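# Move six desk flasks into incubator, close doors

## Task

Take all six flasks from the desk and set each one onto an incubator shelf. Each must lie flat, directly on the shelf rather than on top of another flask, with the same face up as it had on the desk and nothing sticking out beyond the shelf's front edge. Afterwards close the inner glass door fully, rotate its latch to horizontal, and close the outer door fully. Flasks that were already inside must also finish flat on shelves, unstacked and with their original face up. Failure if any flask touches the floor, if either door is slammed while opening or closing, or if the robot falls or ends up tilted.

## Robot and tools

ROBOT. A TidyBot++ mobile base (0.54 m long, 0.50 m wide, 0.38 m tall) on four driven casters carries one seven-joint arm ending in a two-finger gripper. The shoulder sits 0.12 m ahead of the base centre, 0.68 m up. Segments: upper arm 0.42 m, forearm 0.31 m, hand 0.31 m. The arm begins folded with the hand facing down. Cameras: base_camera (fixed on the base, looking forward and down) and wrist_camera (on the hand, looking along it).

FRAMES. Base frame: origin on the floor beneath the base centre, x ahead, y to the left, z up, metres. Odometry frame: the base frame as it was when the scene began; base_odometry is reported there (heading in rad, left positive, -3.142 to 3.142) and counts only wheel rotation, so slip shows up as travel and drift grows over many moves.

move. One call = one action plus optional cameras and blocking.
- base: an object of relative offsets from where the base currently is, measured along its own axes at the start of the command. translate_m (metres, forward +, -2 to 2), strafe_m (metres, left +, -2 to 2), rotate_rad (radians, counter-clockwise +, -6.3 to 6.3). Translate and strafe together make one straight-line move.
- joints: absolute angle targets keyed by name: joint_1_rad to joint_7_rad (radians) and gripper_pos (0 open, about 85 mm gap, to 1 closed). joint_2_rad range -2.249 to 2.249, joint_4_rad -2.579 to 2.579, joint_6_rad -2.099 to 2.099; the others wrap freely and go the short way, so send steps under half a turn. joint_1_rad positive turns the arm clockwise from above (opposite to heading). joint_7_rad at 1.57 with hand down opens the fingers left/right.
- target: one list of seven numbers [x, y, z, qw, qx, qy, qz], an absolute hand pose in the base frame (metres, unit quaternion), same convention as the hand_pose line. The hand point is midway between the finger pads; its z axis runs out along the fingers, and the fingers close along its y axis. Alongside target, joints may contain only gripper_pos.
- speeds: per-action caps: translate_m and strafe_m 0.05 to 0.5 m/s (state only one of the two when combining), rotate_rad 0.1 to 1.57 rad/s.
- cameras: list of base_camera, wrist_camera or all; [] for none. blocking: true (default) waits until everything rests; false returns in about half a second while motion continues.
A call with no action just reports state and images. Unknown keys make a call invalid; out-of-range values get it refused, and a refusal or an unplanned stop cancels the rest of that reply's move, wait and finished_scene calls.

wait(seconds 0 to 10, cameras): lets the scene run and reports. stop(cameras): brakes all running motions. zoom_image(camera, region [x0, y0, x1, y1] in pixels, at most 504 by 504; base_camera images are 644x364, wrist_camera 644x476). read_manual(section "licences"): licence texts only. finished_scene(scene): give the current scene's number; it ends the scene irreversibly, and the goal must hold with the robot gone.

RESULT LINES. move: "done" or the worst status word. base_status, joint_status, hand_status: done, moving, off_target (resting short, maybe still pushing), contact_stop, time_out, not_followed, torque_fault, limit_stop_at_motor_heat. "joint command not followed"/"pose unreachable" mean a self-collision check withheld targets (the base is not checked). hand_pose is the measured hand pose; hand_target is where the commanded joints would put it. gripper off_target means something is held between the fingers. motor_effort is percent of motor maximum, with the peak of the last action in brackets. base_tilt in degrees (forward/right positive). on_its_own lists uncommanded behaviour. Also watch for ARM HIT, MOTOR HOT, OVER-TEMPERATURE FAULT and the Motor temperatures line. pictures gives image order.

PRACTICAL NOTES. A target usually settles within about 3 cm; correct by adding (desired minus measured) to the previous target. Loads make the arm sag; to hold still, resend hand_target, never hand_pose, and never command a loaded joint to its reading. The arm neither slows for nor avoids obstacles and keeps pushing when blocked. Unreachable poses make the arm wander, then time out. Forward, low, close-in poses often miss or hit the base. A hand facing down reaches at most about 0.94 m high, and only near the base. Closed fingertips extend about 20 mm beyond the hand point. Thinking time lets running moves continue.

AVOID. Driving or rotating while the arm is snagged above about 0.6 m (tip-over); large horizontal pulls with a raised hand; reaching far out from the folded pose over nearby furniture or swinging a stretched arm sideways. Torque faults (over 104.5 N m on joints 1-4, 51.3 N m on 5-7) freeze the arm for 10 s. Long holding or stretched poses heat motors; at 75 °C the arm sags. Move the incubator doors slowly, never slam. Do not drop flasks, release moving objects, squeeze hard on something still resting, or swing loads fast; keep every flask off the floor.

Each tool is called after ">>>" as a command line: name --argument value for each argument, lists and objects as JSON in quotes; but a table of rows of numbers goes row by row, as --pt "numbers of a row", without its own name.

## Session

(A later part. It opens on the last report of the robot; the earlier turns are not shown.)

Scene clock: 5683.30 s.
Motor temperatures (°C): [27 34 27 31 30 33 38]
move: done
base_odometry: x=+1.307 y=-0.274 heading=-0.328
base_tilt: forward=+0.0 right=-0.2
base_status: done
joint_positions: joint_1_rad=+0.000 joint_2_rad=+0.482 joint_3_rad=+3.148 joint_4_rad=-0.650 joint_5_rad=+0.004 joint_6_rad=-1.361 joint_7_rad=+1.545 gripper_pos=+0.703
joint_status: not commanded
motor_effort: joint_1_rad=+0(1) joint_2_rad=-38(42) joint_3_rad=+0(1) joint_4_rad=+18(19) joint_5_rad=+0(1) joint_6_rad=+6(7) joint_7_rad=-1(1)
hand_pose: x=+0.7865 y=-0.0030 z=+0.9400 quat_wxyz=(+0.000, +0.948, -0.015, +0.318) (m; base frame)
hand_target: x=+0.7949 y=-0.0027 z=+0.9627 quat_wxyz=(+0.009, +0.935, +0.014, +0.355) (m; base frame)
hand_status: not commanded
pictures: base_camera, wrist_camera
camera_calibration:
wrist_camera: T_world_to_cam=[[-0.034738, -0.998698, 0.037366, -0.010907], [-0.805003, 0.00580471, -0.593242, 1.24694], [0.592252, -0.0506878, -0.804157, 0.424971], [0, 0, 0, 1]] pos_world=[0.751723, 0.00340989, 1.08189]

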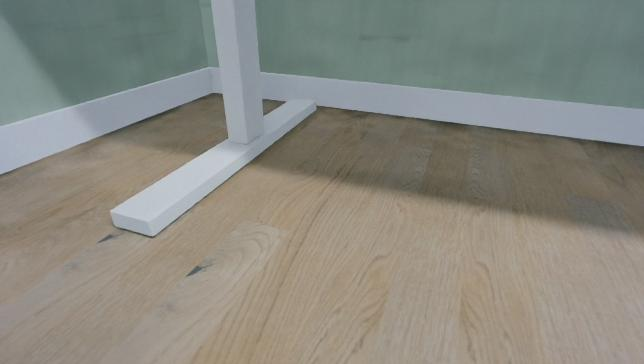

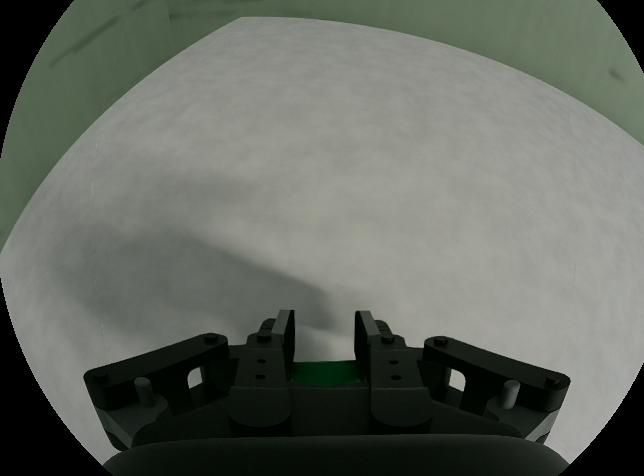

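>>> move --joints '{"joint_2_rad": 0.495}' --cameras '[]'

>>> move --joints '{"joint_2_rad": 0.505}' --cameras '["wrist_camera"]'

Scene clock: 5690.20 s.
Motor temperatures (°C): [27 34 27 31 30 33 38]
move: done
base_odometry: x=+1.307 y=-0.274 heading=-0.328
base_tilt: forward=+0.0 right=-0.2
base_status: not commanded
joint_positions: joint_1_rad=+0.000 joint_2_rad=+0.498 joint_3_rad=+3.148 joint_4_rad=-0.651 joint_5_rad=+0.004 joint_6_rad=-1.361 joint_7_rad=+1.545 gripper_pos=+0.703
joint_status: all done
motor_effort: joint_1_rad=+0(1) joint_2_rad=-36(40) joint_3_rad=+0(1) joint_4_rad=+17(19) joint_5_rad=-1(1) joint_6_rad=+6(6) joint_7_rad=+0(1)
hand_pose: x=+0.7906 y=-0.0030 z=+0.9286 quat_wxyz=(+0.000, +0.951, -0.015, +0.310) (m; base frame)
hand_target: x=+0.8049 y=-0.0027 z=+0.9375 quat_wxyz=(+0.009, +0.941, +0.014, +0.337) (m; base frame)
hand_status: not commanded
pictures: none
No camera images: "cameras" was empty.

Scene clock: 5690.67 s.
Motor temperatures (°C): [27 34 27 31 30 33 38]
move: done
base_odometry: x=+1.307 y=-0.274 heading=-0.328
base_tilt: forward=+0.0 right=-0.2
base_status: not commanded
joint_positions: joint_1_rad=+0.000 joint_2_rad=+0.499 joint_3_rad=+3.148 joint_4_rad=-0.651 joint_5_rad=+0.004 joint_6_rad=-1.361 joint_7_rad=+1.545 gripper_pos=+0.703
joint_status: all done
motor_effort: joint_1_rad=+0(1) joint_2_rad=-35(37) joint_3_rad=+0(1) joint_4_rad=+16(17) joint_5_rad=-1(1) joint_6_rad=+5(5) joint_7_rad=+0(0)
hand_pose: x=+0.7907 y=-0.0030 z=+0.9284 quat_wxyz=(+0.000, +0.951, -0.015, +0.310) (m; base frame)
hand_target: x=+0.8074 y=-0.0027 z=+0.9306 quat_wxyz=(+0.009, +0.943, +0.014, +0.333) (m; base frame)
hand_status: not commanded
pictures: wrist_camera
camera_calibration:
wrist_camera: T_world_to_cam=[[-0.0340809, -0.998698, 0.0379666, -0.0114089], [-0.815205, 0.00580236, -0.579144, 1.23846], [0.578169, -0.0506883, -0.814341, 0.433827], [0, 0, 0, 1]] pos_world=[0.758387, 0.0034099, 1.07096]

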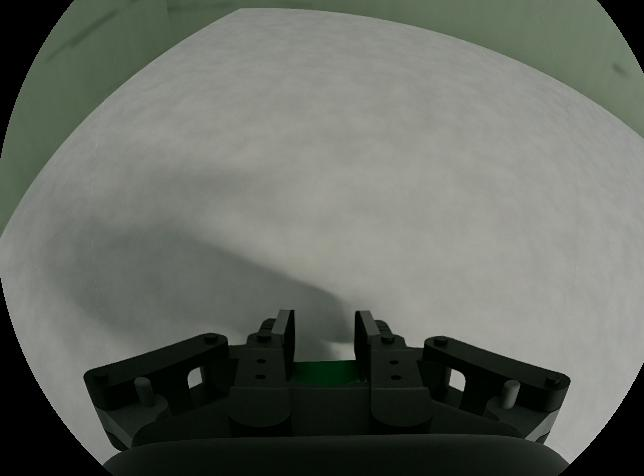

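>>> move --joints '{"gripper_pos": 0.3}' --cameras '[]'

>>> move --joints '{"joint_2_rad": 0.47, "joint_4_rad": -0.54}' --cameras '["wrist_camera"]'

Scene clock: 5699.67 s.
Motor temperatures (°C): [27 34 27 31 30 33 38]
move: done
base_odometry: x=+1.307 y=-0.274 heading=-0.328
base_tilt: forward=+0.0 right=-0.2
base_status: not commanded
joint_positions: joint_1_rad=+0.000 joint_2_rad=+0.506 joint_3_rad=+3.148 joint_4_rad=-0.651 joint_5_rad=+0.004 joint_6_rad=-1.361 joint_7_rad=+1.545 gripper_pos=+0.300
joint_status: all done
motor_effort: joint_1_rad=+0(1) joint_2_rad=-37(39) joint_3_rad=+0(1) joint_4_rad=+18(18) joint_5_rad=-1(1) joint_6_rad=+6(6) joint_7_rad=+0(1)
hand_pose: x=+0.7924 y=-0.0030 z=+0.9236 quat_wxyz=(+0.000, +0.952, -0.015, +0.307) (m; base frame)
hand_target: x=+0.8074 y=-0.0027 z=+0.9306 quat_wxyz=(+0.009, +0.943, +0.014, +0.333) (m; base frame)
hand_status: not commanded
pictures: none
No camera images: "cameras" was empty.

Scene clock: 5700.73 s.
Motor temperatures (°C): [27 34 27 31 30 33 38]
move: done
base_odometry: x=+1.307 y=-0.274 heading=-0.328
base_tilt: forward=+0.0 right=-0.2
base_status: not commanded
joint_positions: joint_1_rad=+0.000 joint_2_rad=+0.489 joint_3_rad=+3.148 joint_4_rad=-0.557 joint_5_rad=+0.004 joint_6_rad=-1.361 joint_7_rad=+1.545 gripper_pos=+0.300
joint_status: all done
motor_effort: joint_1_rad=+0(1) joint_2_rad=-37(40) joint_3_rad=+0(1) joint_4_rad=+17(19) joint_5_rad=+0(1) joint_6_rad=+6(6) joint_7_rad=+0(1)
hand_pose: x=+0.7975 y=-0.0029 z=+0.9796 quat_wxyz=(+0.000, +0.933, -0.015, +0.359) (m; base frame)
hand_target: x=+0.8072 y=-0.0025 z=+1.0158 quat_wxyz=(+0.010, +0.913, +0.013, +0.407) (m; base frame)
hand_status: not commanded
pictures: wrist_camera
camera_calibration:
wrist_camera: T_world_to_cam=[[-0.0375103, -0.99869, 0.0347917, -0.00713383], [-0.750977, 0.00520294, -0.660308, 1.30188], [0.659262, -0.0508961, -0.750188, 0.344042], [0, 0, 0, 1]] pos_world=[0.7506, 0.0036123, 1.11799]

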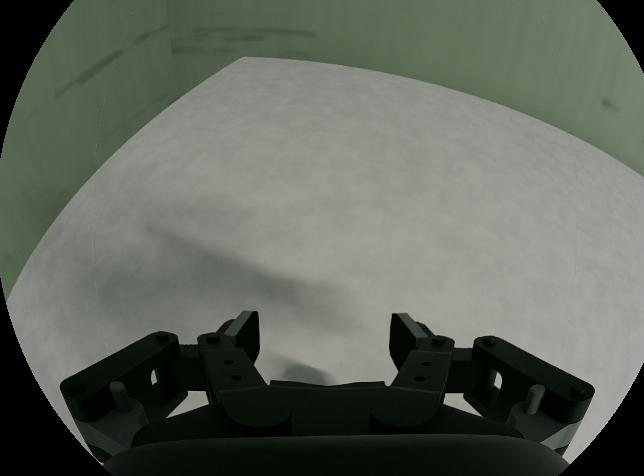

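>>> move --joints '{"joint_2_rad": 0.17, "joint_4_rad": -0.8, "joint_6_rad": -2.07}' --cameras '["wrist_camera"]'

Scene clock: 5712.17 s.
Motor temperatures (°C): [27 34 27 31 30 33 38]
move: done
base_odometry: x=+1.307 y=-0.274 heading=-0.328
base_tilt: forward=+0.0 right=-0.2
base_status: not commanded
joint_positions: joint_1_rad=+0.000 joint_2_rad=+0.175 joint_3_rad=+3.148 joint_4_rad=-0.780 joint_5_rad=+0.004 joint_6_rad=-1.989 joint_7_rad=+1.545 gripper_pos=+0.300
joint_status: all done
motor_effort: joint_1_rad=+0(1) joint_2_rad=-22(41) joint_3_rad=+0(0) joint_4_rad=+14(19) joint_5_rad=+0(1) joint_6_rad=+2(7) joint_7_rad=+0(1)
hand_pose: x=+0.5103 y=-0.0020 z=+0.9724 quat_wxyz=(+0.001, +0.995, -0.017, +0.099) (m; base frame)
hand_target: x=+0.4812 y=-0.0012 z=+0.9645 quat_wxyz=(+0.002, +0.999, +0.013, +0.051) (m; base frame)
hand_status: not commanded
pictures: wrist_camera
camera_calibration:
wrist_camera: T_world_to_cam=[[-0.0197888, -0.998833, 0.044057, -0.0347604], [-0.982912, 0.0113696, -0.183725, 0.736359], [0.18301, -0.0469399, -0.98199, 0.996495], [0, 0, 0, 1]] pos_world=[0.54072, 0.00368348, 1.11537]

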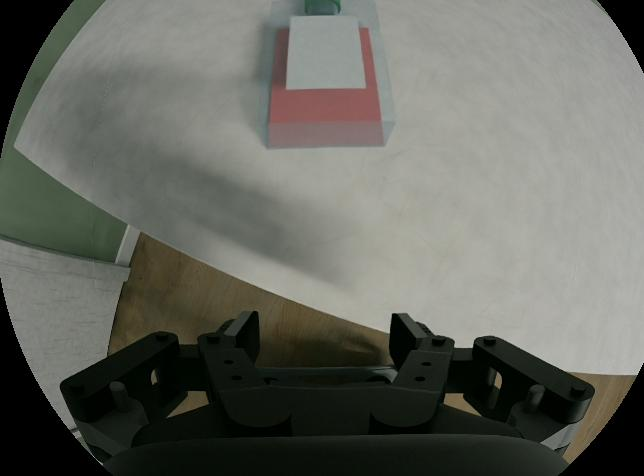

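>>> move --base '{"translate_m": 0.27}' --speeds '{"translate_m": 0.15}' --cameras '["wrist_camera"]'

Scene clock: 5766.17 s.
Motor temperatures (°C): [27 33 27 30 30 33 38]
move: done
base_odometry: x=+1.563 y=-0.361 heading=-0.327
base_tilt: forward=+0.0 right=-0.2
base_status: done
joint_positions: joint_1_rad=+0.000 joint_2_rad=+0.179 joint_3_rad=+3.148 joint_4_rad=-0.782 joint_5_rad=+0.004 joint_6_rad=-1.996 joint_7_rad=+1.545 gripper_pos=+0.300
joint_status: not commanded
motor_effort: joint_1_rad=+0(1) joint_2_rad=-22(25) joint_3_rad=+0(0) joint_4_rad=+14(15) joint_5_rad=+0(1) joint_6_rad=+2(3) joint_7_rad=+0(1)
hand_pose: x=+0.5088 y=-0.0020 z=+0.9700 quat_wxyz=(+0.001, +0.996, -0.017, +0.092) (m; base frame)
hand_target: x=+0.4812 y=-0.0012 z=+0.9645 quat_wxyz=(+0.002, +0.999, +0.013, +0.051) (m; base frame)
hand_status: not commanded
pictures: wrist_camera
camera_calibration:
wrist_camera: T_world_to_cam=[[-0.0193111, -0.998836, 0.0441912, -0.0350371], [-0.985168, 0.0114721, -0.171208, 0.723462], [0.170502, -0.0468419, -0.984243, 1.00292], [0, 0, 0, 1]] pos_world=[0.541055, 0.00368293, 1.11253]

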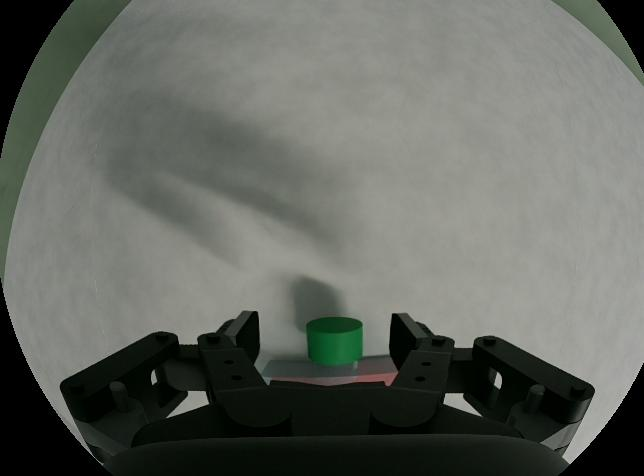

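>>> move --base '{"strafe_m": -0.006}' --speeds '{"strafe_m": 0.05}' --joints '{"joint_2_rad": 0.27, "joint_4_rad": -0.8, "joint_6_rad": -2.099}' --cameras '["wrist_camera"]'

Scene clock: 5780.30 s.
Motor temperatures (°C): [27 33 27 30 30 33 38]
move: done
base_odometry: x=+1.561 y=-0.367 heading=-0.327
base_tilt: forward=+0.0 right=-0.2
base_status: done
joint_positions: joint_1_rad=+0.001 joint_2_rad=+0.276 joint_3_rad=+3.148 joint_4_rad=-0.787 joint_5_rad=+0.004 joint_6_rad=-2.021 joint_7_rad=+1.545 gripper_pos=+0.300
joint_status: all done
motor_effort: joint_1_rad=+0(3) joint_2_rad=-25(29) joint_3_rad=+0(2) joint_4_rad=+14(16) joint_5_rad=-1(1) joint_6_rad=+1(3) joint_7_rad=+0(1)
hand_pose: x=+0.5264 y=-0.0020 z=+0.9289 quat_wxyz=(+0.002, +0.999, -0.017, +0.029) (m; base frame)
hand_target: x=+0.4985 y=-0.0012 z=+0.9271 quat_wxyz=(+0.001, +1.000, +0.014, -0.014) (m; base frame)
hand_status: not commanded
pictures: wrist_camera
camera_calibration:
wrist_camera: T_world_to_cam=[[-0.0139402, -0.998841, 0.0460621, -0.0374957], [-0.998922, 0.011872, -0.0448738, 0.623658], [0.0442749, -0.046638, -0.99793, 1.03859], [0, 0, 0, 1]] pos_world=[0.57648, 0.00358117, 1.06615]

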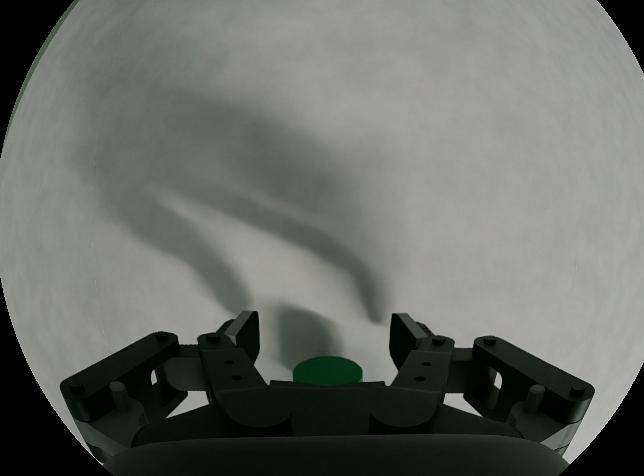

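>>> move --base '{"translate_m": -0.021, "strafe_m": -0.001}' --speeds '{"translate_m": 0.05}' --cameras '["wrist_camera"]'

Scene clock: 5792.60 s.
Motor temperatures (°C): [27 33 27 30 30 33 38]
move: done
base_odometry: x=+1.541 y=-0.361 heading=-0.327
base_tilt: forward=+0.0 right=-0.2
base_status: done
joint_positions: joint_1_rad=+0.001 joint_2_rad=+0.277 joint_3_rad=+3.148 joint_4_rad=-0.787 joint_5_rad=+0.004 joint_6_rad=-2.023 joint_7_rad=+1.545 gripper_pos=+0.300
joint_status: not commanded
motor_effort: joint_1_rad=+0(1) joint_2_rad=-26(29) joint_3_rad=+0(1) joint_4_rad=+14(15) joint_5_rad=+0(1) joint_6_rad=+1(2) joint_7_rad=+0(1)
hand_pose: x=+0.5258 y=-0.0020 z=+0.9285 quat_wxyz=(+0.002, +0.999, -0.017, +0.027) (m; base frame)
hand_target: x=+0.4985 y=-0.0012 z=+0.9271 quat_wxyz=(+0.001, +1.000, +0.014, -0.014) (m; base frame)
hand_status: not commanded
pictures: wrist_camera
camera_calibration:
wrist_camera: T_world_to_cam=[[-0.0137919, -0.998841, 0.0461036, -0.0376046], [-0.999057, 0.011867, -0.0417671, 0.62021], [0.0411716, -0.0466362, -0.998063, 1.04001], [0, 0, 0, 1]] pos_world=[0.576288, 0.00358118, 1.06564]

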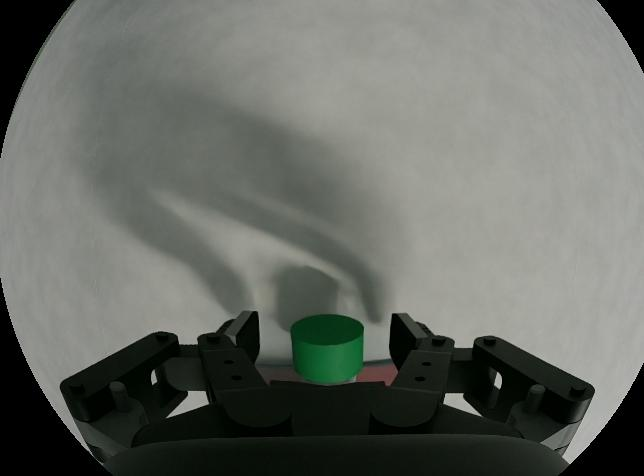

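>>> move --joints '{"gripper_pos": 0.8}' --cameras '[]'

>>> move --joints '{"joint_2_rad": 0.19, "joint_4_rad": -0.86}' --cameras '["wrist_camera"]'

Scene clock: 5798.00 s.
Motor temperatures (°C): [27 33 27 30 30 33 38]
move: off_target
base_odometry: x=+1.541 y=-0.361 heading=-0.327
base_tilt: forward=+0.0 right=-0.2
base_status: not commanded
joint_positions: joint_1_rad=+0.001 joint_2_rad=+0.275 joint_3_rad=+3.148 joint_4_rad=-0.787 joint_5_rad=+0.004 joint_6_rad=-2.024 joint_7_rad=+1.545 gripper_pos=+0.687
joint_status: gripper_pos off_target (ended at +0.687, target +0.800)
motor_effort: joint_1_rad=+0(1) joint_2_rad=-25(26) joint_3_rad=+0(0) joint_4_rad=+13(15) joint_5_rad=+0(1) joint_6_rad=+1(1) joint_7_rad=+0(1)
hand_pose: x=+0.5251 y=-0.0020 z=+0.9291 quat_wxyz=(+0.002, +0.999, -0.017, +0.028) (m; base frame)
hand_target: x=+0.4985 y=-0.0012 z=+0.9271 quat_wxyz=(+0.001, +1.000, +0.014, -0.014) (m; base frame)
hand_status: not commanded
pictures: none
No camera images: "cameras" was empty.

Scene clock: 5798.93 s.
Motor temperatures (°C): [27 33 27 30 30 33 38]
move: done
base_odometry: x=+1.541 y=-0.361 heading=-0.327
base_tilt: forward=+0.0 right=-0.2
base_status: not commanded
joint_positions: joint_1_rad=+0.001 joint_2_rad=+0.214 joint_3_rad=+3.148 joint_4_rad=-0.846 joint_5_rad=+0.004 joint_6_rad=-2.026 joint_7_rad=+1.545 gripper_pos=+0.687
joint_status: all done
motor_effort: joint_1_rad=+0(1) joint_2_rad=-24(27) joint_3_rad=+0(0) joint_4_rad=+15(15) joint_5_rad=-1(1) joint_6_rad=+1(1) joint_7_rad=+0(1)
hand_pose: x=+0.4999 y=-0.0019 z=+0.9360 quat_wxyz=(+0.002, +0.999, -0.017, +0.028) (m; base frame)
hand_target: x=+0.4689 y=-0.0011 z=+0.9401 quat_wxyz=(+0.001, +1.000, +0.013, -0.004) (m; base frame)
hand_status: not commanded
pictures: wrist_camera
camera_calibration:
wrist_camera: T_world_to_cam=[[-0.013921, -0.998859, 0.0456822, -0.0377931], [-0.999009, 0.0119627, -0.0428655, 0.595603], [0.0422701, -0.0462336, -0.998036, 1.04805], [0, 0, 0, 1]] pos_world=[0.550185, 0.00357998, 1.07324]

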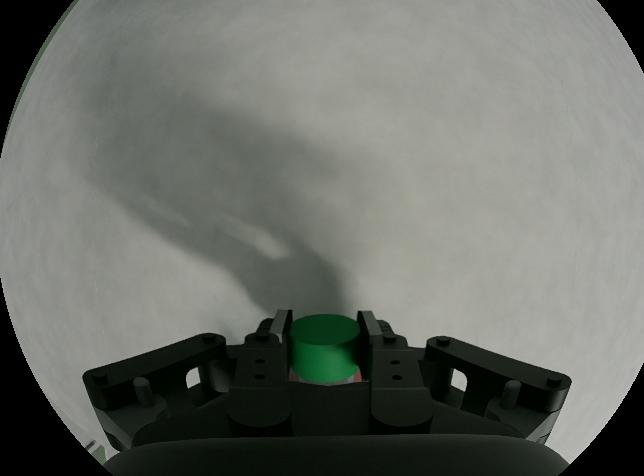

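>>> move --joints '{"joint_2_rad": 0.09, "joint_4_rad": -0.93}' --cameras '["wrist_camera"]'

Scene clock: 5804.27 s.
Motor temperatures (°C): [27 33 27 30 30 33 38]
move: done
base_odometry: x=+1.541 y=-0.361 heading=-0.327
base_tilt: forward=+0.0 right=-0.2
base_status: not commanded
joint_positions: joint_1_rad=+0.001 joint_2_rad=+0.105 joint_3_rad=+3.148 joint_4_rad=-0.914 joint_5_rad=+0.004 joint_6_rad=-2.027 joint_7_rad=+1.545 gripper_pos=+0.687
joint_status: all done
motor_effort: joint_1_rad=+0(1) joint_2_rad=-20(26) joint_3_rad=+0(0) joint_4_rad=+14(16) joint_5_rad=+0(1) joint_6_rad=+1(2) joint_7_rad=-1(1)
hand_pose: x=+0.4608 y=-0.0019 z=+0.9551 quat_wxyz=(+0.002, +0.999, -0.017, +0.048) (m; base frame)
hand_target: x=+0.4318 y=-0.0011 z=+0.9542 quat_wxyz=(+0.001, +1.000, +0.013, +0.011) (m; base frame)
hand_status: not commanded
pictures: wrist_camera
camera_calibration:
wrist_camera: T_world_to_cam=[[-0.0157968, -0.998876, 0.0446878, -0.0373376], [-0.996507, 0.0120626, -0.0826309, 0.594301], [0.0819989, -0.0458371, -0.995578, 1.04813], [0, 0, 0, 1]] pos_world=[0.50569, 0.00357878, 1.09427]

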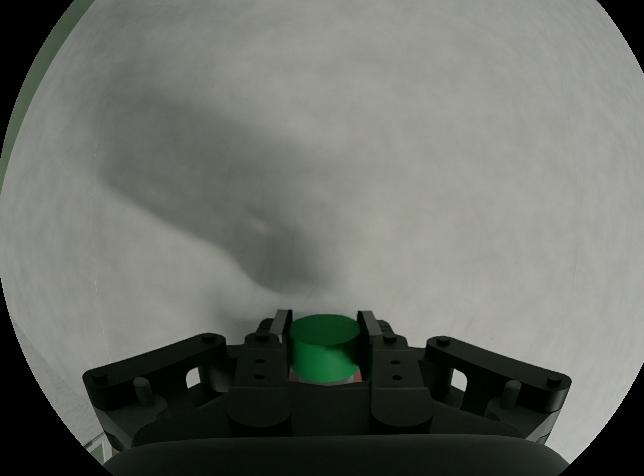

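>>> move --joints '{"joint_7_rad": 0.0}' --cameras '[]'

>>> move --joints '{"joint_7_rad": -1.655}' --cameras '["wrist_camera"]'

Scene clock: 5815.40 s.
Motor temperatures (°C): [27 33 27 30 30 33 38]
move: done
base_odometry: x=+1.541 y=-0.361 heading=-0.327
base_tilt: forward=+0.1 right=-0.2
base_status: not commanded
joint_positions: joint_1_rad=+0.001 joint_2_rad=+0.105 joint_3_rad=+3.148 joint_4_rad=-0.914 joint_5_rad=+0.004 joint_6_rad=-2.027 joint_7_rad=+0.062 gripper_pos=+0.687
joint_status: all done
motor_effort: joint_1_rad=+0(1) joint_2_rad=-19(20) joint_3_rad=+0(0) joint_4_rad=+14(15) joint_5_rad=+0(1) joint_6_rad=+1(2) joint_7_rad=+0(2)
hand_pose: x=+0.4608 y=-0.0019 z=+0.9551 quat_wxyz=(-0.031, +0.725, -0.687, +0.036) (m; base frame)
hand_target: x=+0.4318 y=-0.0011 z=+0.9542 quat_wxyz=(-0.008, +0.704, -0.710, +0.008) (m; base frame)
hand_status: not commanded
pictures: none
No camera images: "cameras" was empty.

Scene clock: 5817.60 s.
Motor temperatures (°C): [27 33 27 30 30 33 38]
move: done
base_odometry: x=+1.541 y=-0.361 heading=-0.327
base_tilt: forward=+0.0 right=-0.2
base_status: not commanded
joint_positions: joint_1_rad=+0.001 joint_2_rad=+0.105 joint_3_rad=+3.148 joint_4_rad=-0.914 joint_5_rad=+0.004 joint_6_rad=-2.027 joint_7_rad=-1.593 gripper_pos=+0.687
joint_status: all done
motor_effort: joint_1_rad=-1(1) joint_2_rad=-20(20) joint_3_rad=+0(1) joint_4_rad=+15(15) joint_5_rad=+0(1) joint_6_rad=+1(1) joint_7_rad=+0(1)
hand_pose: x=+0.4608 y=-0.0019 z=+0.9551 quat_wxyz=(-0.048, -0.015, -0.999, +0.002) (m; base frame)
hand_target: x=+0.4318 y=-0.0011 z=+0.9542 quat_wxyz=(-0.011, -0.046, -0.999, +0.000) (m; base frame)
hand_status: not commanded
pictures: wrist_camera
camera_calibration:
wrist_camera: T_world_to_cam=[[0.00350004, 0.999321, 0.0366752, -0.0348244], [0.994037, -0.00747396, 0.108785, -0.505867], [0.108986, 0.0360757, -0.993388, 1.03371], [0, 0, 0, 1]] pos_world=[0.390313, -0.00627199, 1.08319]

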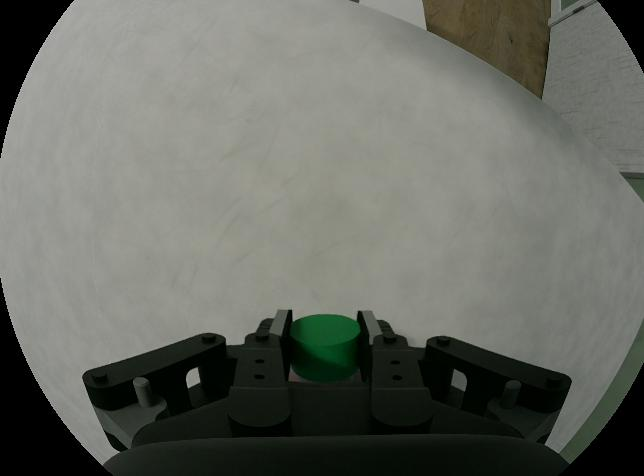

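>>> move --joints '{"joint_4_rad": -0.995}' --cameras '[]'

>>> move --joints '{"joint_4_rad": -1.02}' --cameras '[]'

>>> move --joints '{"joint_4_rad": -1.04}' --cameras '["wrist_camera"]'

Scene clock: 5834.07 s.
Motor temperatures (°C): [27 33 27 30 30 33 38]
move: done
base_odometry: x=+1.541 y=-0.361 heading=-0.327
base_tilt: forward=+0.0 right=-0.2
base_status: not commanded
joint_positions: joint_1_rad=+0.001 joint_2_rad=+0.105 joint_3_rad=+3.148 joint_4_rad=-0.982 joint_5_rad=+0.004 joint_6_rad=-2.027 joint_7_rad=-1.593 gripper_pos=+0.687
joint_status: all done
motor_effort: joint_1_rad=+0(1) joint_2_rad=-19(21) joint_3_rad=+0(0) joint_4_rad=+15(16) joint_5_rad=-1(1) joint_6_rad=+1(1) joint_7_rad=+0(1)
hand_pose: x=+0.4501 y=-0.0018 z=+0.9351 quat_wxyz=(-0.014, -0.015, -1.000, +0.002) (m; base frame)
hand_target: x=+0.4217 y=-0.0010 z=+0.9366 quat_wxyz=(+0.021, -0.046, -0.999, +0.001) (m; base frame)
hand_status: not commanded
pictures: none
No camera images: "cameras" was empty.

Scene clock: 5834.70 s.
Motor temperatures (°C): [27 33 27 30 30 33 38]
move: done
base_odometry: x=+1.541 y=-0.361 heading=-0.327
base_tilt: forward=+0.0 right=-0.1
base_status: not commanded
joint_positions: joint_1_rad=+0.001 joint_2_rad=+0.105 joint_3_rad=+3.148 joint_4_rad=-1.007 joint_5_rad=+0.004 joint_6_rad=-2.027 joint_7_rad=-1.593 gripper_pos=+0.687
joint_status: all done
motor_effort: joint_1_rad=-1(1) joint_2_rad=-20(20) joint_3_rad=+0(0) joint_4_rad=+14(15) joint_5_rad=+0(1) joint_6_rad=+0(1) joint_7_rad=+0(1)
hand_pose: x=+0.4460 y=-0.0018 z=+0.9281 quat_wxyz=(-0.001, -0.015, -1.000, +0.002) (m; base frame)
hand_target: x=+0.4175 y=-0.0010 z=+0.9301 quat_wxyz=(+0.034, -0.046, -0.998, +0.002) (m; base frame)
hand_status: not commanded
pictures: none
No camera images: "cameras" was empty.

Scene clock: 5835.40 s.
Motor temperatures (°C): [27 33 27 30 30 33 38]
move: done
base_odometry: x=+1.541 y=-0.361 heading=-0.327
base_tilt: forward=+0.0 right=-0.2
base_status: not commanded
joint_positions: joint_1_rad=+0.001 joint_2_rad=+0.101 joint_3_rad=+3.148 joint_4_rad=-1.016 joint_5_rad=+0.004 joint_6_rad=-2.027 joint_7_rad=-1.593 gripper_pos=+0.687
joint_status: all done
motor_effort: joint_1_rad=+0(1) joint_2_rad=-17(20) joint_3_rad=+0(0) joint_4_rad=+12(15) joint_5_rad=+0(1) joint_6_rad=-1(2) joint_7_rad=+0(1)
hand_pose: x=+0.4433 y=-0.0018 z=+0.9270 quat_wxyz=(+0.001, -0.015, -1.000, +0.002) (m; base frame)
hand_target: x=+0.4141 y=-0.0009 z=+0.9249 quat_wxyz=(+0.044, -0.046, -0.998, +0.002) (m; base frame)
hand_status: not commanded
pictures: wrist_camera
camera_calibration:
wrist_camera: T_world_to_cam=[[0.00757266, 0.999295, 0.0367584, -0.0357658], [0.999908, -0.00798001, 0.0109478, -0.397345], [0.0112334, 0.0366721, -0.999264, 1.05643], [0, 0, 0, 1]] pos_world=[0.385712, -0.00617169, 1.06132]

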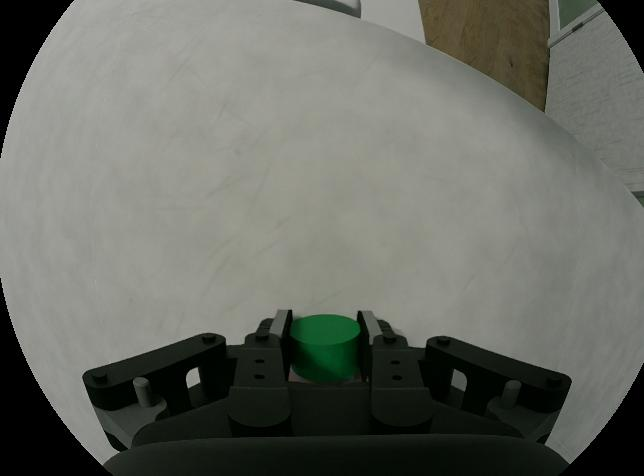

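>>> move --joints '{"gripper_pos": 0.4}' --cameras '[]'

>>> move --base '{"translate_m": -0.15}' --speeds '{"translate_m": 0.15}' --cameras '["wrist_camera"]'

>>> move --joints '{"joint_2_rad": -0.16, "joint_4_rad": -1.02}' --cameras '[]'

>>> move --joints '{"joint_2_rad": -0.155, "joint_4_rad": -1.3, "joint_6_rad": -0.777}' --cameras '["wrist_camera"]'

Scene clock: 5843.03 s.
Motor temperatures (°C): [27 33 27 30 30 33 38]
move: done
base_odometry: x=+1.541 y=-0.361 heading=-0.327
base_tilt: forward=+0.0 right=-0.2
base_status: not commanded
joint_positions: joint_1_rad=+0.001 joint_2_rad=+0.101 joint_3_rad=+3.148 joint_4_rad=-1.025 joint_5_rad=+0.004 joint_6_rad=-2.028 joint_7_rad=-1.593 gripper_pos=+0.400
joint_status: all done
motor_effort: joint_1_rad=+0(1) joint_2_rad=-19(20) joint_3_rad=+0(0) joint_4_rad=+14(15) joint_5_rad=-1(1) joint_6_rad=+0(1) joint_7_rad=+0(1)
hand_pose: x=+0.4414 y=-0.0018 z=+0.9246 quat_wxyz=(+0.006, -0.015, -1.000, +0.002) (m; base frame)
hand_target: x=+0.4141 y=-0.0009 z=+0.9249 quat_wxyz=(+0.044, -0.046, -0.998, +0.002) (m; base frame)
hand_status: not commanded
pictures: none
No camera images: "cameras" was empty.

Scene clock: 5844.70 s.
Motor temperatures (°C): [27 33 27 30 30 33 38]
move: done
base_odometry: x=+1.399 y=-0.313 heading=-0.327
base_tilt: forward=+0.0 right=-0.1
base_status: done
joint_positions: joint_1_rad=+0.001 joint_2_rad=+0.097 joint_3_rad=+3.148 joint_4_rad=-1.025 joint_5_rad=+0.004 joint_6_rad=-2.028 joint_7_rad=-1.593 gripper_pos=+0.400
joint_status: not commanded
motor_effort: joint_1_rad=+0(1) joint_2_rad=-18(24) joint_3_rad=+0(1) joint_4_rad=+14(15) joint_5_rad=+0(1) joint_6_rad=+0(1) joint_7_rad=+0(1)
hand_pose: x=+0.4403 y=-0.0018 z=+0.9258 quat_wxyz=(+0.004, -0.015, -1.000, +0.002) (m; base frame)
hand_target: x=+0.4141 y=-0.0009 z=+0.9249 quat_wxyz=(+0.044, -0.046, -0.998, +0.002) (m; base frame)
hand_status: not commanded
pictures: wrist_camera
camera_calibration:
wrist_camera: T_world_to_cam=[[0.00789699, 0.999291, 0.0368108, -0.0359007], [0.999956, -0.00808052, 0.00483957, -0.38869], [0.00513359, 0.036771, -0.999311, 1.05806], [0, 0, 0, 1]] pos_world=[0.383525, -0.00617158, 1.06054]

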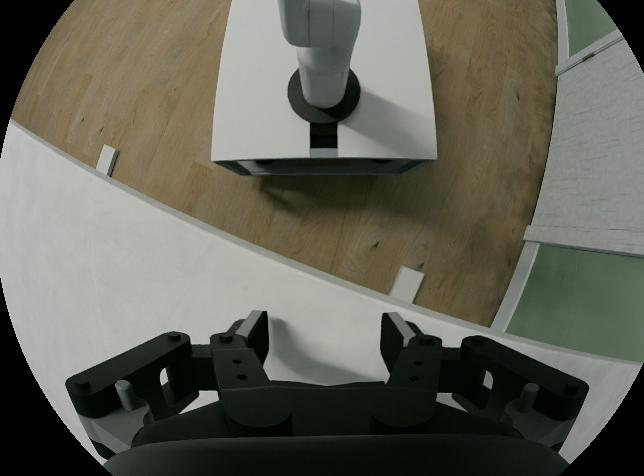

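Scene clock: 5846.00 s.
Motor temperatures (°C): [27 33 27 30 30 33 38]
move: done
base_odometry: x=+1.399 y=-0.313 heading=-0.327
base_tilt: forward=+0.0 right=-0.2
base_status: not commanded
joint_positions: joint_1_rad=+0.001 joint_2_rad=-0.159 joint_3_rad=+3.148 joint_4_rad=-1.025 joint_5_rad=+0.004 joint_6_rad=-2.030 joint_7_rad=-1.593 gripper_pos=+0.400
joint_status: all done
motor_effort: joint_1_rad=+0(1) joint_2_rad=-8(22) joint_3_rad=+0(0) joint_4_rad=+13(15) joint_5_rad=-1(1) joint_6_rad=+2(3) joint_7_rad=+0(1)
hand_pose: x=+0.3676 y=-0.0017 z=+0.9991 quat_wxyz=(-0.123, -0.016, -0.992, +0.000) (m; base frame)
hand_target: x=+0.3468 y=-0.0010 z=+0.9962 quat_wxyz=(-0.091, -0.046, -0.995, -0.004) (m; base frame)
hand_status: not commanded
pictures: none
No camera images: "cameras" was empty.

Scene clock: 5848.07 s.
Motor temperatures (°C): [27 33 27 30 30 33 38]
move: done
base_odometry: x=+1.399 y=-0.313 heading=-0.327
base_tilt: forward=+0.0 right=-0.2
base_status: not commanded
joint_positions: joint_1_rad=+0.001 joint_2_rad=-0.159 joint_3_rad=+3.148 joint_4_rad=-1.282 joint_5_rad=+0.004 joint_6_rad=-0.858 joint_7_rad=-1.593 gripper_pos=+0.400
joint_status: all done
motor_effort: joint_1_rad=+0(1) joint_2_rad=-14(16) joint_3_rad=+0(1) joint_4_rad=+19(20) joint_5_rad=-1(1) joint_6_rad=+9(9) joint_7_rad=-1(1)
hand_pose: x=+0.6212 y=-0.0033 z=+1.1094 quat_wxyz=(-0.548, -0.012, -0.836, -0.003) (m; base frame)
hand_target: x=+0.6327 y=-0.0035 z=+1.1203 quat_wxyz=(-0.572, -0.038, -0.819, -0.022) (m; base frame)
hand_status: not commanded
pictures: wrist_camera
camera_calibration:
wrist_camera: T_world_to_cam=[[-0.0296567, 0.999477, 0.0128975, 0.00735862], [0.386278, -0.000440948, 0.922382, -1.20708], [0.921906, 0.0323368, -0.386063, -0.00929872], [0, 0, 0, 1]] pos_world=[0.475057, -0.00758634, 1.1097]

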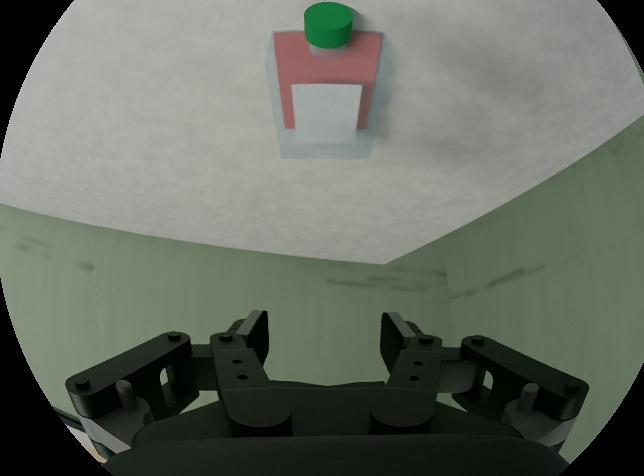

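>>> move --base '{"translate_m": -0.16}' --speeds '{"translate_m": 0.25}' --joints '{"joint_2_rad": -0.06, "joint_4_rad": -1.3, "joint_6_rad": -0.86}' --cameras '[]'

>>> move --joints '{"joint_2_rad": -0.06, "joint_4_rad": -1.715, "joint_6_rad": -0.38}' --cameras '["wrist_camera"]'

Scene clock: 5855.53 s.
Motor temperatures (°C): [27 33 27 30 30 33 38]
move: done
base_odometry: x=+1.247 y=-0.262 heading=-0.327
base_tilt: forward=+0.1 right=-0.2
base_status: done
joint_positions: joint_1_rad=+0.001 joint_2_rad=-0.061 joint_3_rad=+3.148 joint_4_rad=-1.290 joint_5_rad=+0.004 joint_6_rad=-0.855 joint_7_rad=-1.593 gripper_pos=+0.400
joint_status: all done
motor_effort: joint_1_rad=-1(1) joint_2_rad=-19(23) joint_3_rad=+0(1) joint_4_rad=+20(21) joint_5_rad=+0(1) joint_6_rad=+8(9) joint_7_rad=-1(1)
hand_pose: x=+0.6608 y=-0.0033 z=+1.0544 quat_wxyz=(-0.505, -0.012, -0.863, -0.002) (m; base frame)
hand_target: x=+0.6599 y=-0.0034 z=+1.0468 quat_wxyz=(-0.497, -0.040, -0.866, -0.019) (m; base frame)
hand_status: not commanded
pictures: none
No camera images: "cameras" was empty.

Scene clock: 5857.47 s.
Motor temperatures (°C): [27 33 27 30 30 33 38]
move: done
base_odometry: x=+1.247 y=-0.262 heading=-0.327
base_tilt: forward=+0.0 right=-0.2
base_status: not commanded
joint_positions: joint_1_rad=+0.001 joint_2_rad=-0.061 joint_3_rad=+3.148 joint_4_rad=-1.698 joint_5_rad=+0.004 joint_6_rad=-0.459 joint_7_rad=-1.593 gripper_pos=+0.400
joint_status: all done
motor_effort: joint_1_rad=+0(1) joint_2_rad=-19(21) joint_3_rad=+0(0) joint_4_rad=+20(22) joint_5_rad=+0(1) joint_6_rad=+8(9) joint_7_rad=-1(1)
hand_pose: x=+0.6765 y=-0.0030 z=+0.9247 quat_wxyz=(-0.499, -0.011, -0.867, -0.002) (m; base frame)
hand_target: x=+0.6855 y=-0.0035 z=+0.9360 quat_wxyz=(-0.525, -0.040, -0.850, -0.020) (m; base frame)
hand_status: not commanded
pictures: wrist_camera
camera_calibration:
wrist_camera: T_world_to_cam=[[-0.0296228, 0.99943, 0.0161663, 0.00799932], [0.490569, 0.000444922, 0.871402, -1.08152], [0.870898, 0.0337441, -0.490303, -0.000627474], [0, 0, 0, 1]] pos_world=[0.531345, -0.00749239, 0.942003]

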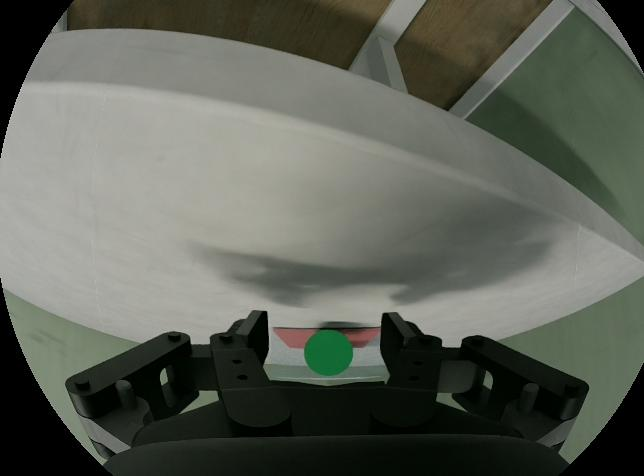

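>>> move --base '{"translate_m": 0.08, "strafe_m": 0.002}' --speeds '{"translate_m": 0.08}' --cameras '["wrist_camera"]'

Scene clock: 5866.23 s.
Motor temperatures (°C): [27 33 27 30 30 33 38]
move: done
base_odometry: x=+1.323 y=-0.285 heading=-0.327
base_tilt: forward=+0.0 right=-0.2
base_status: done
joint_positions: joint_1_rad=+0.001 joint_2_rad=-0.057 joint_3_rad=+3.148 joint_4_rad=-1.698 joint_5_rad=+0.004 joint_6_rad=-0.456 joint_7_rad=-1.593 gripper_pos=+0.400
joint_status: not commanded
motor_effort: joint_1_rad=-1(1) joint_2_rad=-19(22) joint_3_rad=+0(1) joint_4_rad=+21(21) joint_5_rad=+0(1) joint_6_rad=+8(9) joint_7_rad=+0(1)
hand_pose: x=+0.6779 y=-0.0030 z=+0.9235 quat_wxyz=(-0.499, -0.011, -0.867, -0.002) (m; base frame)
hand_target: x=+0.6855 y=-0.0035 z=+0.9360 quat_wxyz=(-0.525, -0.040, -0.850, -0.020) (m; base frame)
hand_status: not commanded
pictures: wrist_camera
camera_calibration:
wrist_camera: T_world_to_cam=[[-0.0296225, 0.99943, 0.0161694, 0.0080571], [0.490688, 0.000446677, 0.871335, -1.08116], [0.870831, 0.0337453, -0.490422, -0.00228704], [0, 0, 0, 1]] pos_world=[0.532744, -0.0074924, 0.940803]

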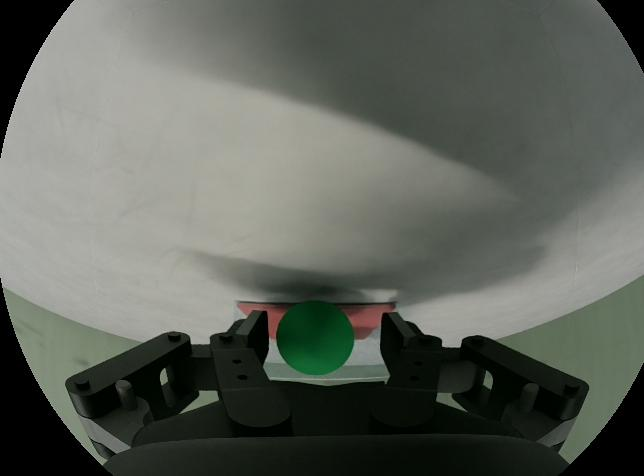

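>>> move --base '{"strafe_m": -0.0045}' --speeds '{"strafe_m": 0.05}' --cameras '["wrist_camera"]'

Scene clock: 5873.63 s.
Motor temperatures (°C): [27 33 27 30 30 33 38]
move: done
base_odometry: x=+1.322 y=-0.290 heading=-0.327
base_tilt: forward=+0.0 right=-0.2
base_status: done
joint_positions: joint_1_rad=+0.001 joint_2_rad=-0.057 joint_3_rad=+3.148 joint_4_rad=-1.698 joint_5_rad=+0.004 joint_6_rad=-0.455 joint_7_rad=-1.593 gripper_pos=+0.400
joint_status: not commanded
motor_effort: joint_1_rad=+0(3) joint_2_rad=-19(21) joint_3_rad=+0(3) joint_4_rad=+20(21) joint_5_rad=-1(1) joint_6_rad=+8(8) joint_7_rad=+0(1)
hand_pose: x=+0.6779 y=-0.0031 z=+0.9235 quat_wxyz=(-0.499, -0.012, -0.867, -0.002) (m; base frame)
hand_target: x=+0.6855 y=-0.0035 z=+0.9360 quat_wxyz=(-0.525, -0.040, -0.850, -0.020) (m; base frame)
hand_status: not commanded
pictures: wrist_camera
camera_calibration:
wrist_camera: T_world_to_cam=[[-0.0293984, 0.999437, 0.0161527, 0.00805264], [0.490648, 0.000349664, 0.871358, -1.08116], [0.870862, 0.0335418, -0.490382, -0.00233831], [0, 0, 0, 1]] pos_world=[0.532743, -0.00759163, 0.940803]

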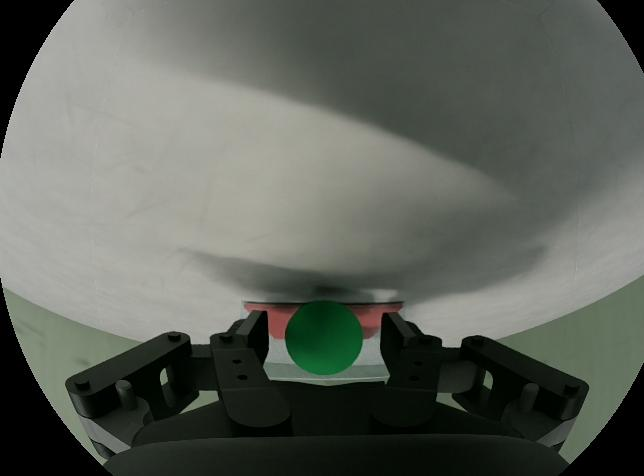

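>>> move --joints '{"gripper_pos": 0.8}' --cameras '["wrist_camera"]'

>>> move --joints '{"joint_2_rad": -0.097, "joint_4_rad": -1.54, "joint_6_rad": -0.705}' --cameras '["wrist_camera"]'

Scene clock: 5878.73 s.
Motor temperatures (°C): [27 33 27 30 30 33 38]
move: off_target
base_odometry: x=+1.322 y=-0.290 heading=-0.327
base_tilt: forward=+0.0 right=-0.2
base_status: not commanded
joint_positions: joint_1_rad=+0.001 joint_2_rad=-0.057 joint_3_rad=+3.148 joint_4_rad=-1.698 joint_5_rad=+0.004 joint_6_rad=-0.454 joint_7_rad=-1.593 gripper_pos=+0.685
joint_status: gripper_pos off_target (ended at +0.685, target +0.800)
motor_effort: joint_1_rad=+0(1) joint_2_rad=-19(20) joint_3_rad=+0(0) joint_4_rad=+21(21) joint_5_rad=+0(1) joint_6_rad=+8(8) joint_7_rad=+0(1)
hand_pose: x=+0.6781 y=-0.0032 z=+0.9237 quat_wxyz=(-0.499, -0.012, -0.866, -0.002) (m; base frame)
hand_target: x=+0.6855 y=-0.0035 z=+0.9360 quat_wxyz=(-0.525, -0.040, -0.850, -0.020) (m; base frame)
hand_status: not commanded
pictures: wrist_camera
camera_calibration:
wrist_camera: T_world_to_cam=[[-0.0293287, 0.999441, 0.016073, 0.00809465], [0.48975, 0.000350481, 0.871863, -1.08134], [0.871369, 0.0334424, -0.489487, -0.00358017], [0, 0, 0, 1]] pos_world=[0.532945, -0.00759141, 0.9409]

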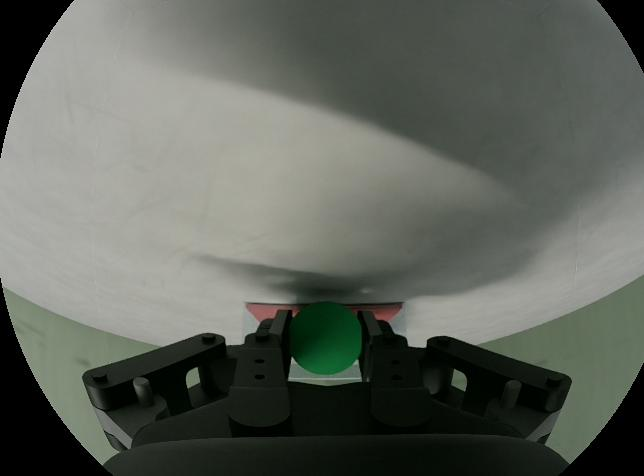

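Scene clock: 5879.87 s.
Motor temperatures (°C): [27 33 27 30 30 33 38]
move: done
base_odometry: x=+1.322 y=-0.290 heading=-0.327
base_tilt: forward=+0.0 right=-0.2
base_status: not commanded
joint_positions: joint_1_rad=+0.001 joint_2_rad=-0.074 joint_3_rad=+3.148 joint_4_rad=-1.562 joint_5_rad=+0.004 joint_6_rad=-0.630 joint_7_rad=-1.593 gripper_pos=+0.685
joint_status: all done
motor_effort: joint_1_rad=-1(1) joint_2_rad=-20(22) joint_3_rad=+0(0) joint_4_rad=+21(23) joint_5_rad=+0(1) joint_6_rad=+8(9) joint_7_rad=+0(1)
hand_pose: x=+0.6671 y=-0.0033 z=+0.9653 quat_wxyz=(-0.490, -0.012, -0.872, -0.002) (m; base frame)
hand_target: x=+0.6510 y=-0.0033 z=+0.9708 quat_wxyz=(-0.476, -0.041, -0.878, -0.018) (m; base frame)
hand_status: not commanded
pictures: wrist_camera
camera_calibration:
wrist_camera: T_world_to_cam=[[-0.028306, 0.999454, 0.0170378, 0.00567772], [0.50927, -0.000247595, 0.860607, -1.11433], [0.860141, 0.0330372, -0.508985, 0.0526083], [0, 0, 0, 1]] pos_world=[0.522404, -0.00768856, 0.985679]

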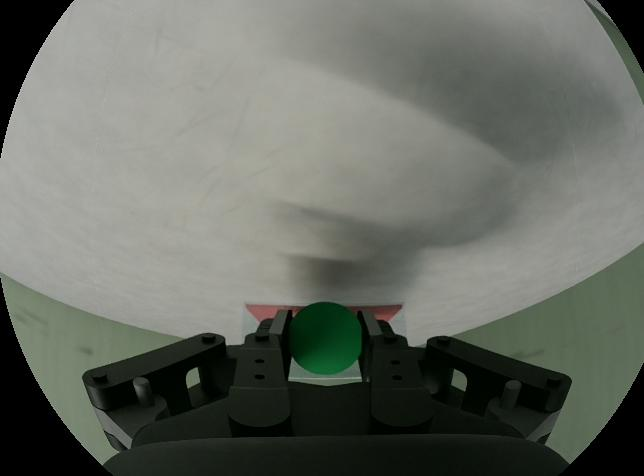

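>>> move --base '{"translate_m": -0.25}' --speeds '{"translate_m": 0.25}' --cameras '[]'

>>> move --base '{"translate_m": -0.897, "strafe_m": -0.893, "rotate_rad": -1.941}' --speeds '{"translate_m": 0.35, "rotate_rad": 0.5}' --cameras '["base_camera", "wrist_camera"]'

Scene clock: 5898.97 s.
Motor temperatures (°C): [27 33 27 30 30 33 38]
move: done
base_odometry: x=+1.085 y=-0.209 heading=-0.327
base_tilt: forward=+0.1 right=-0.2
base_status: done
joint_positions: joint_1_rad=+0.001 joint_2_rad=-0.083 joint_3_rad=+3.148 joint_4_rad=-1.562 joint_5_rad=+0.004 joint_6_rad=-0.633 joint_7_rad=-1.593 gripper_pos=+0.685
joint_status: not commanded
motor_effort: joint_1_rad=+0(1) joint_2_rad=-19(23) joint_3_rad=+0(1) joint_4_rad=+22(22) joint_5_rad=+0(1) joint_6_rad=+8(9) joint_7_rad=+0(1)
hand_pose: x=+0.6639 y=-0.0033 z=+0.9696 quat_wxyz=(-0.492, -0.012, -0.870, -0.002) (m; base frame)
hand_target: x=+0.6510 y=-0.0033 z=+0.9708 quat_wxyz=(-0.476, -0.041, -0.878, -0.018) (m; base frame)
hand_status: not commanded
pictures: none
No camera images: "cameras" was empty.

Scene clock: 5903.60 s.
Motor temperatures (°C): [27 33 27 31 30 33 38]
move: done
base_odometry: x=-0.051 y=-0.767 heading=-2.269
base_tilt: forward=+0.0 right=-0.2
base_status: done
joint_positions: joint_1_rad=-0.001 joint_2_rad=-0.082 joint_3_rad=+3.149 joint_4_rad=-1.562 joint_5_rad=+0.004 joint_6_rad=-0.633 joint_7_rad=-1.593 gripper_pos=+0.685
joint_status: not commanded
motor_effort: joint_1_rad=+0(3) joint_2_rad=-19(23) joint_3_rad=+0(3) joint_4_rad=+21(22) joint_5_rad=-1(2) joint_6_rad=+9(9) joint_7_rad=+1(1)
hand_pose: x=+0.6641 y=-0.0030 z=+0.9691 quat_wxyz=(-0.492, -0.012, -0.871, -0.002) (m; base frame)
hand_target: x=+0.6510 y=-0.0033 z=+0.9708 quat_wxyz=(-0.476, -0.041, -0.878, -0.018) (m; base frame)
hand_status: not commanded
pictures: base_camera, wrist_camera
camera_calibration:
wrist_camera: T_world_to_cam=[[-0.0289263, 0.999437, 0.0169756, 0.00572323], [0.504857, -0.0000497308, 0.863203, -1.11568], [0.862718, 0.0335395, -0.504572, 0.051129], [0, 0, 0, 1]] pos_world=[0.519315, -0.00749034, 0.98876]

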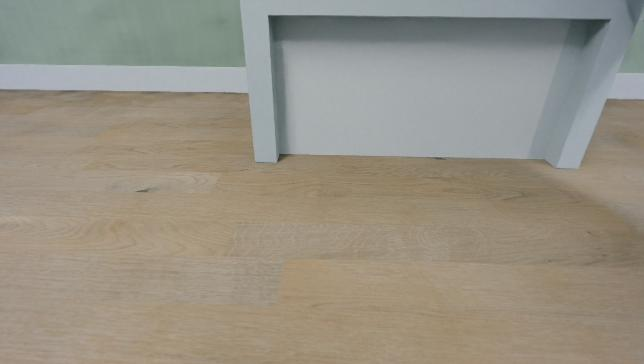

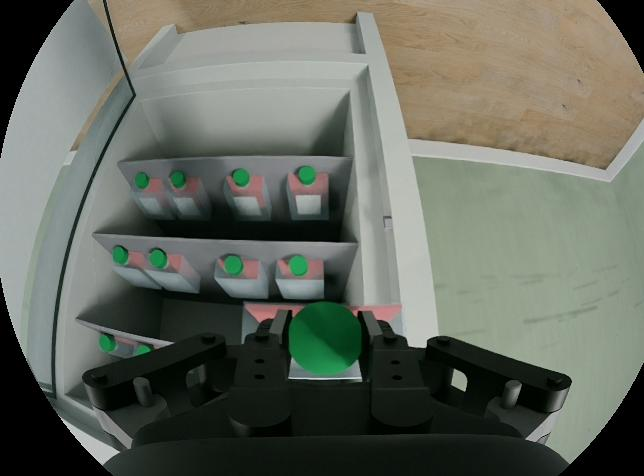

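>>> zoom_image --camera "base_camera" --region '[232, 140, 312, 180]'

>>> zoom_image --camera "base_camera" --region '[530, 145, 610, 185]'

Scaled by 6.300.

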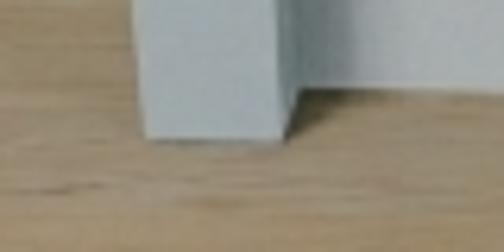

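Scaled by 6.300.

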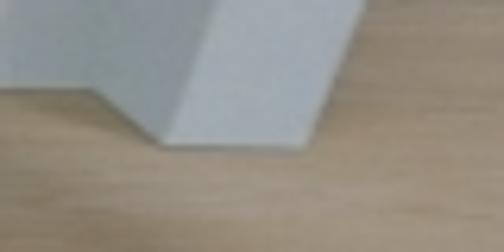

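>>> move --joints '{"joint_2_rad": -0.115, "joint_4_rad": -1.517, "joint_6_rad": -0.726}' --base '{"translate_m": 0.2, "strafe_m": -0.0365}' --speeds '{"translate_m": 0.12}' --cameras '["base_camera", "wrist_camera"]'

Scene clock: 5933.73 s.
Motor temperatures (°C): [27 33 27 31 30 33 38]
move: done
base_odometry: x=-0.208 y=-0.897 heading=-2.269
base_tilt: forward=+0.0 right=-0.2
base_status: done
joint_positions: joint_1_rad=-0.001 joint_2_rad=-0.097 joint_3_rad=+3.149 joint_4_rad=-1.539 joint_5_rad=+0.004 joint_6_rad=-0.657 joint_7_rad=-1.593 gripper_pos=+0.685
joint_status: all done
motor_effort: joint_1_rad=+0(1) joint_2_rad=-19(23) joint_3_rad=+0(1) joint_4_rad=+21(23) joint_5_rad=-1(1) joint_6_rad=+9(9) joint_7_rad=+0(1)
hand_pose: x=+0.6588 y=-0.0030 z=+0.9845 quat_wxyz=(-0.498, -0.012, -0.867, -0.002) (m; base frame)
hand_target: x=+0.6449 y=-0.0033 z=+0.9880 quat_wxyz=(-0.485, -0.041, -0.873, -0.019) (m; base frame)
hand_status: not commanded
pictures: base_camera, wrist_camera
camera_calibration:
wrist_camera: T_world_to_cam=[[-0.0290374, 0.999441, 0.0165837, 0.00578622], [0.491992, -0.000151717, 0.8706, -1.1251], [0.870115, 0.033439, -0.491712, 0.0459372], [0, 0, 0, 1]] pos_world=[0.513739, -0.00748978, 1.00201]

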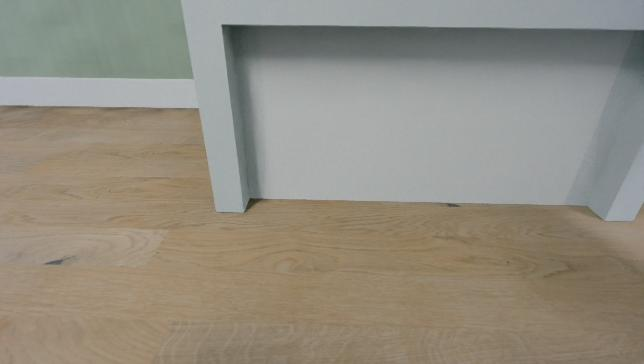

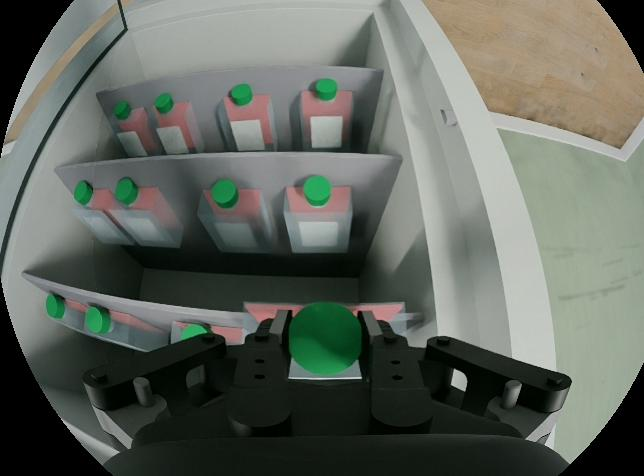

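>>> zoom_image --camera "base_camera" --region '[196, 186, 276, 226]'

>>> zoom_image --camera "base_camera" --region '[564, 195, 644, 235]'

Scaled by 6.300.

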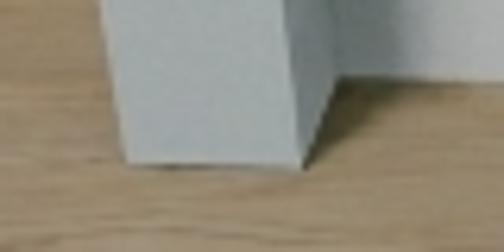

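Scaled by 6.300.

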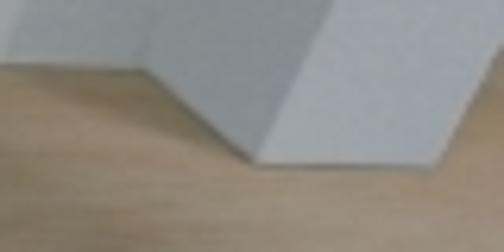

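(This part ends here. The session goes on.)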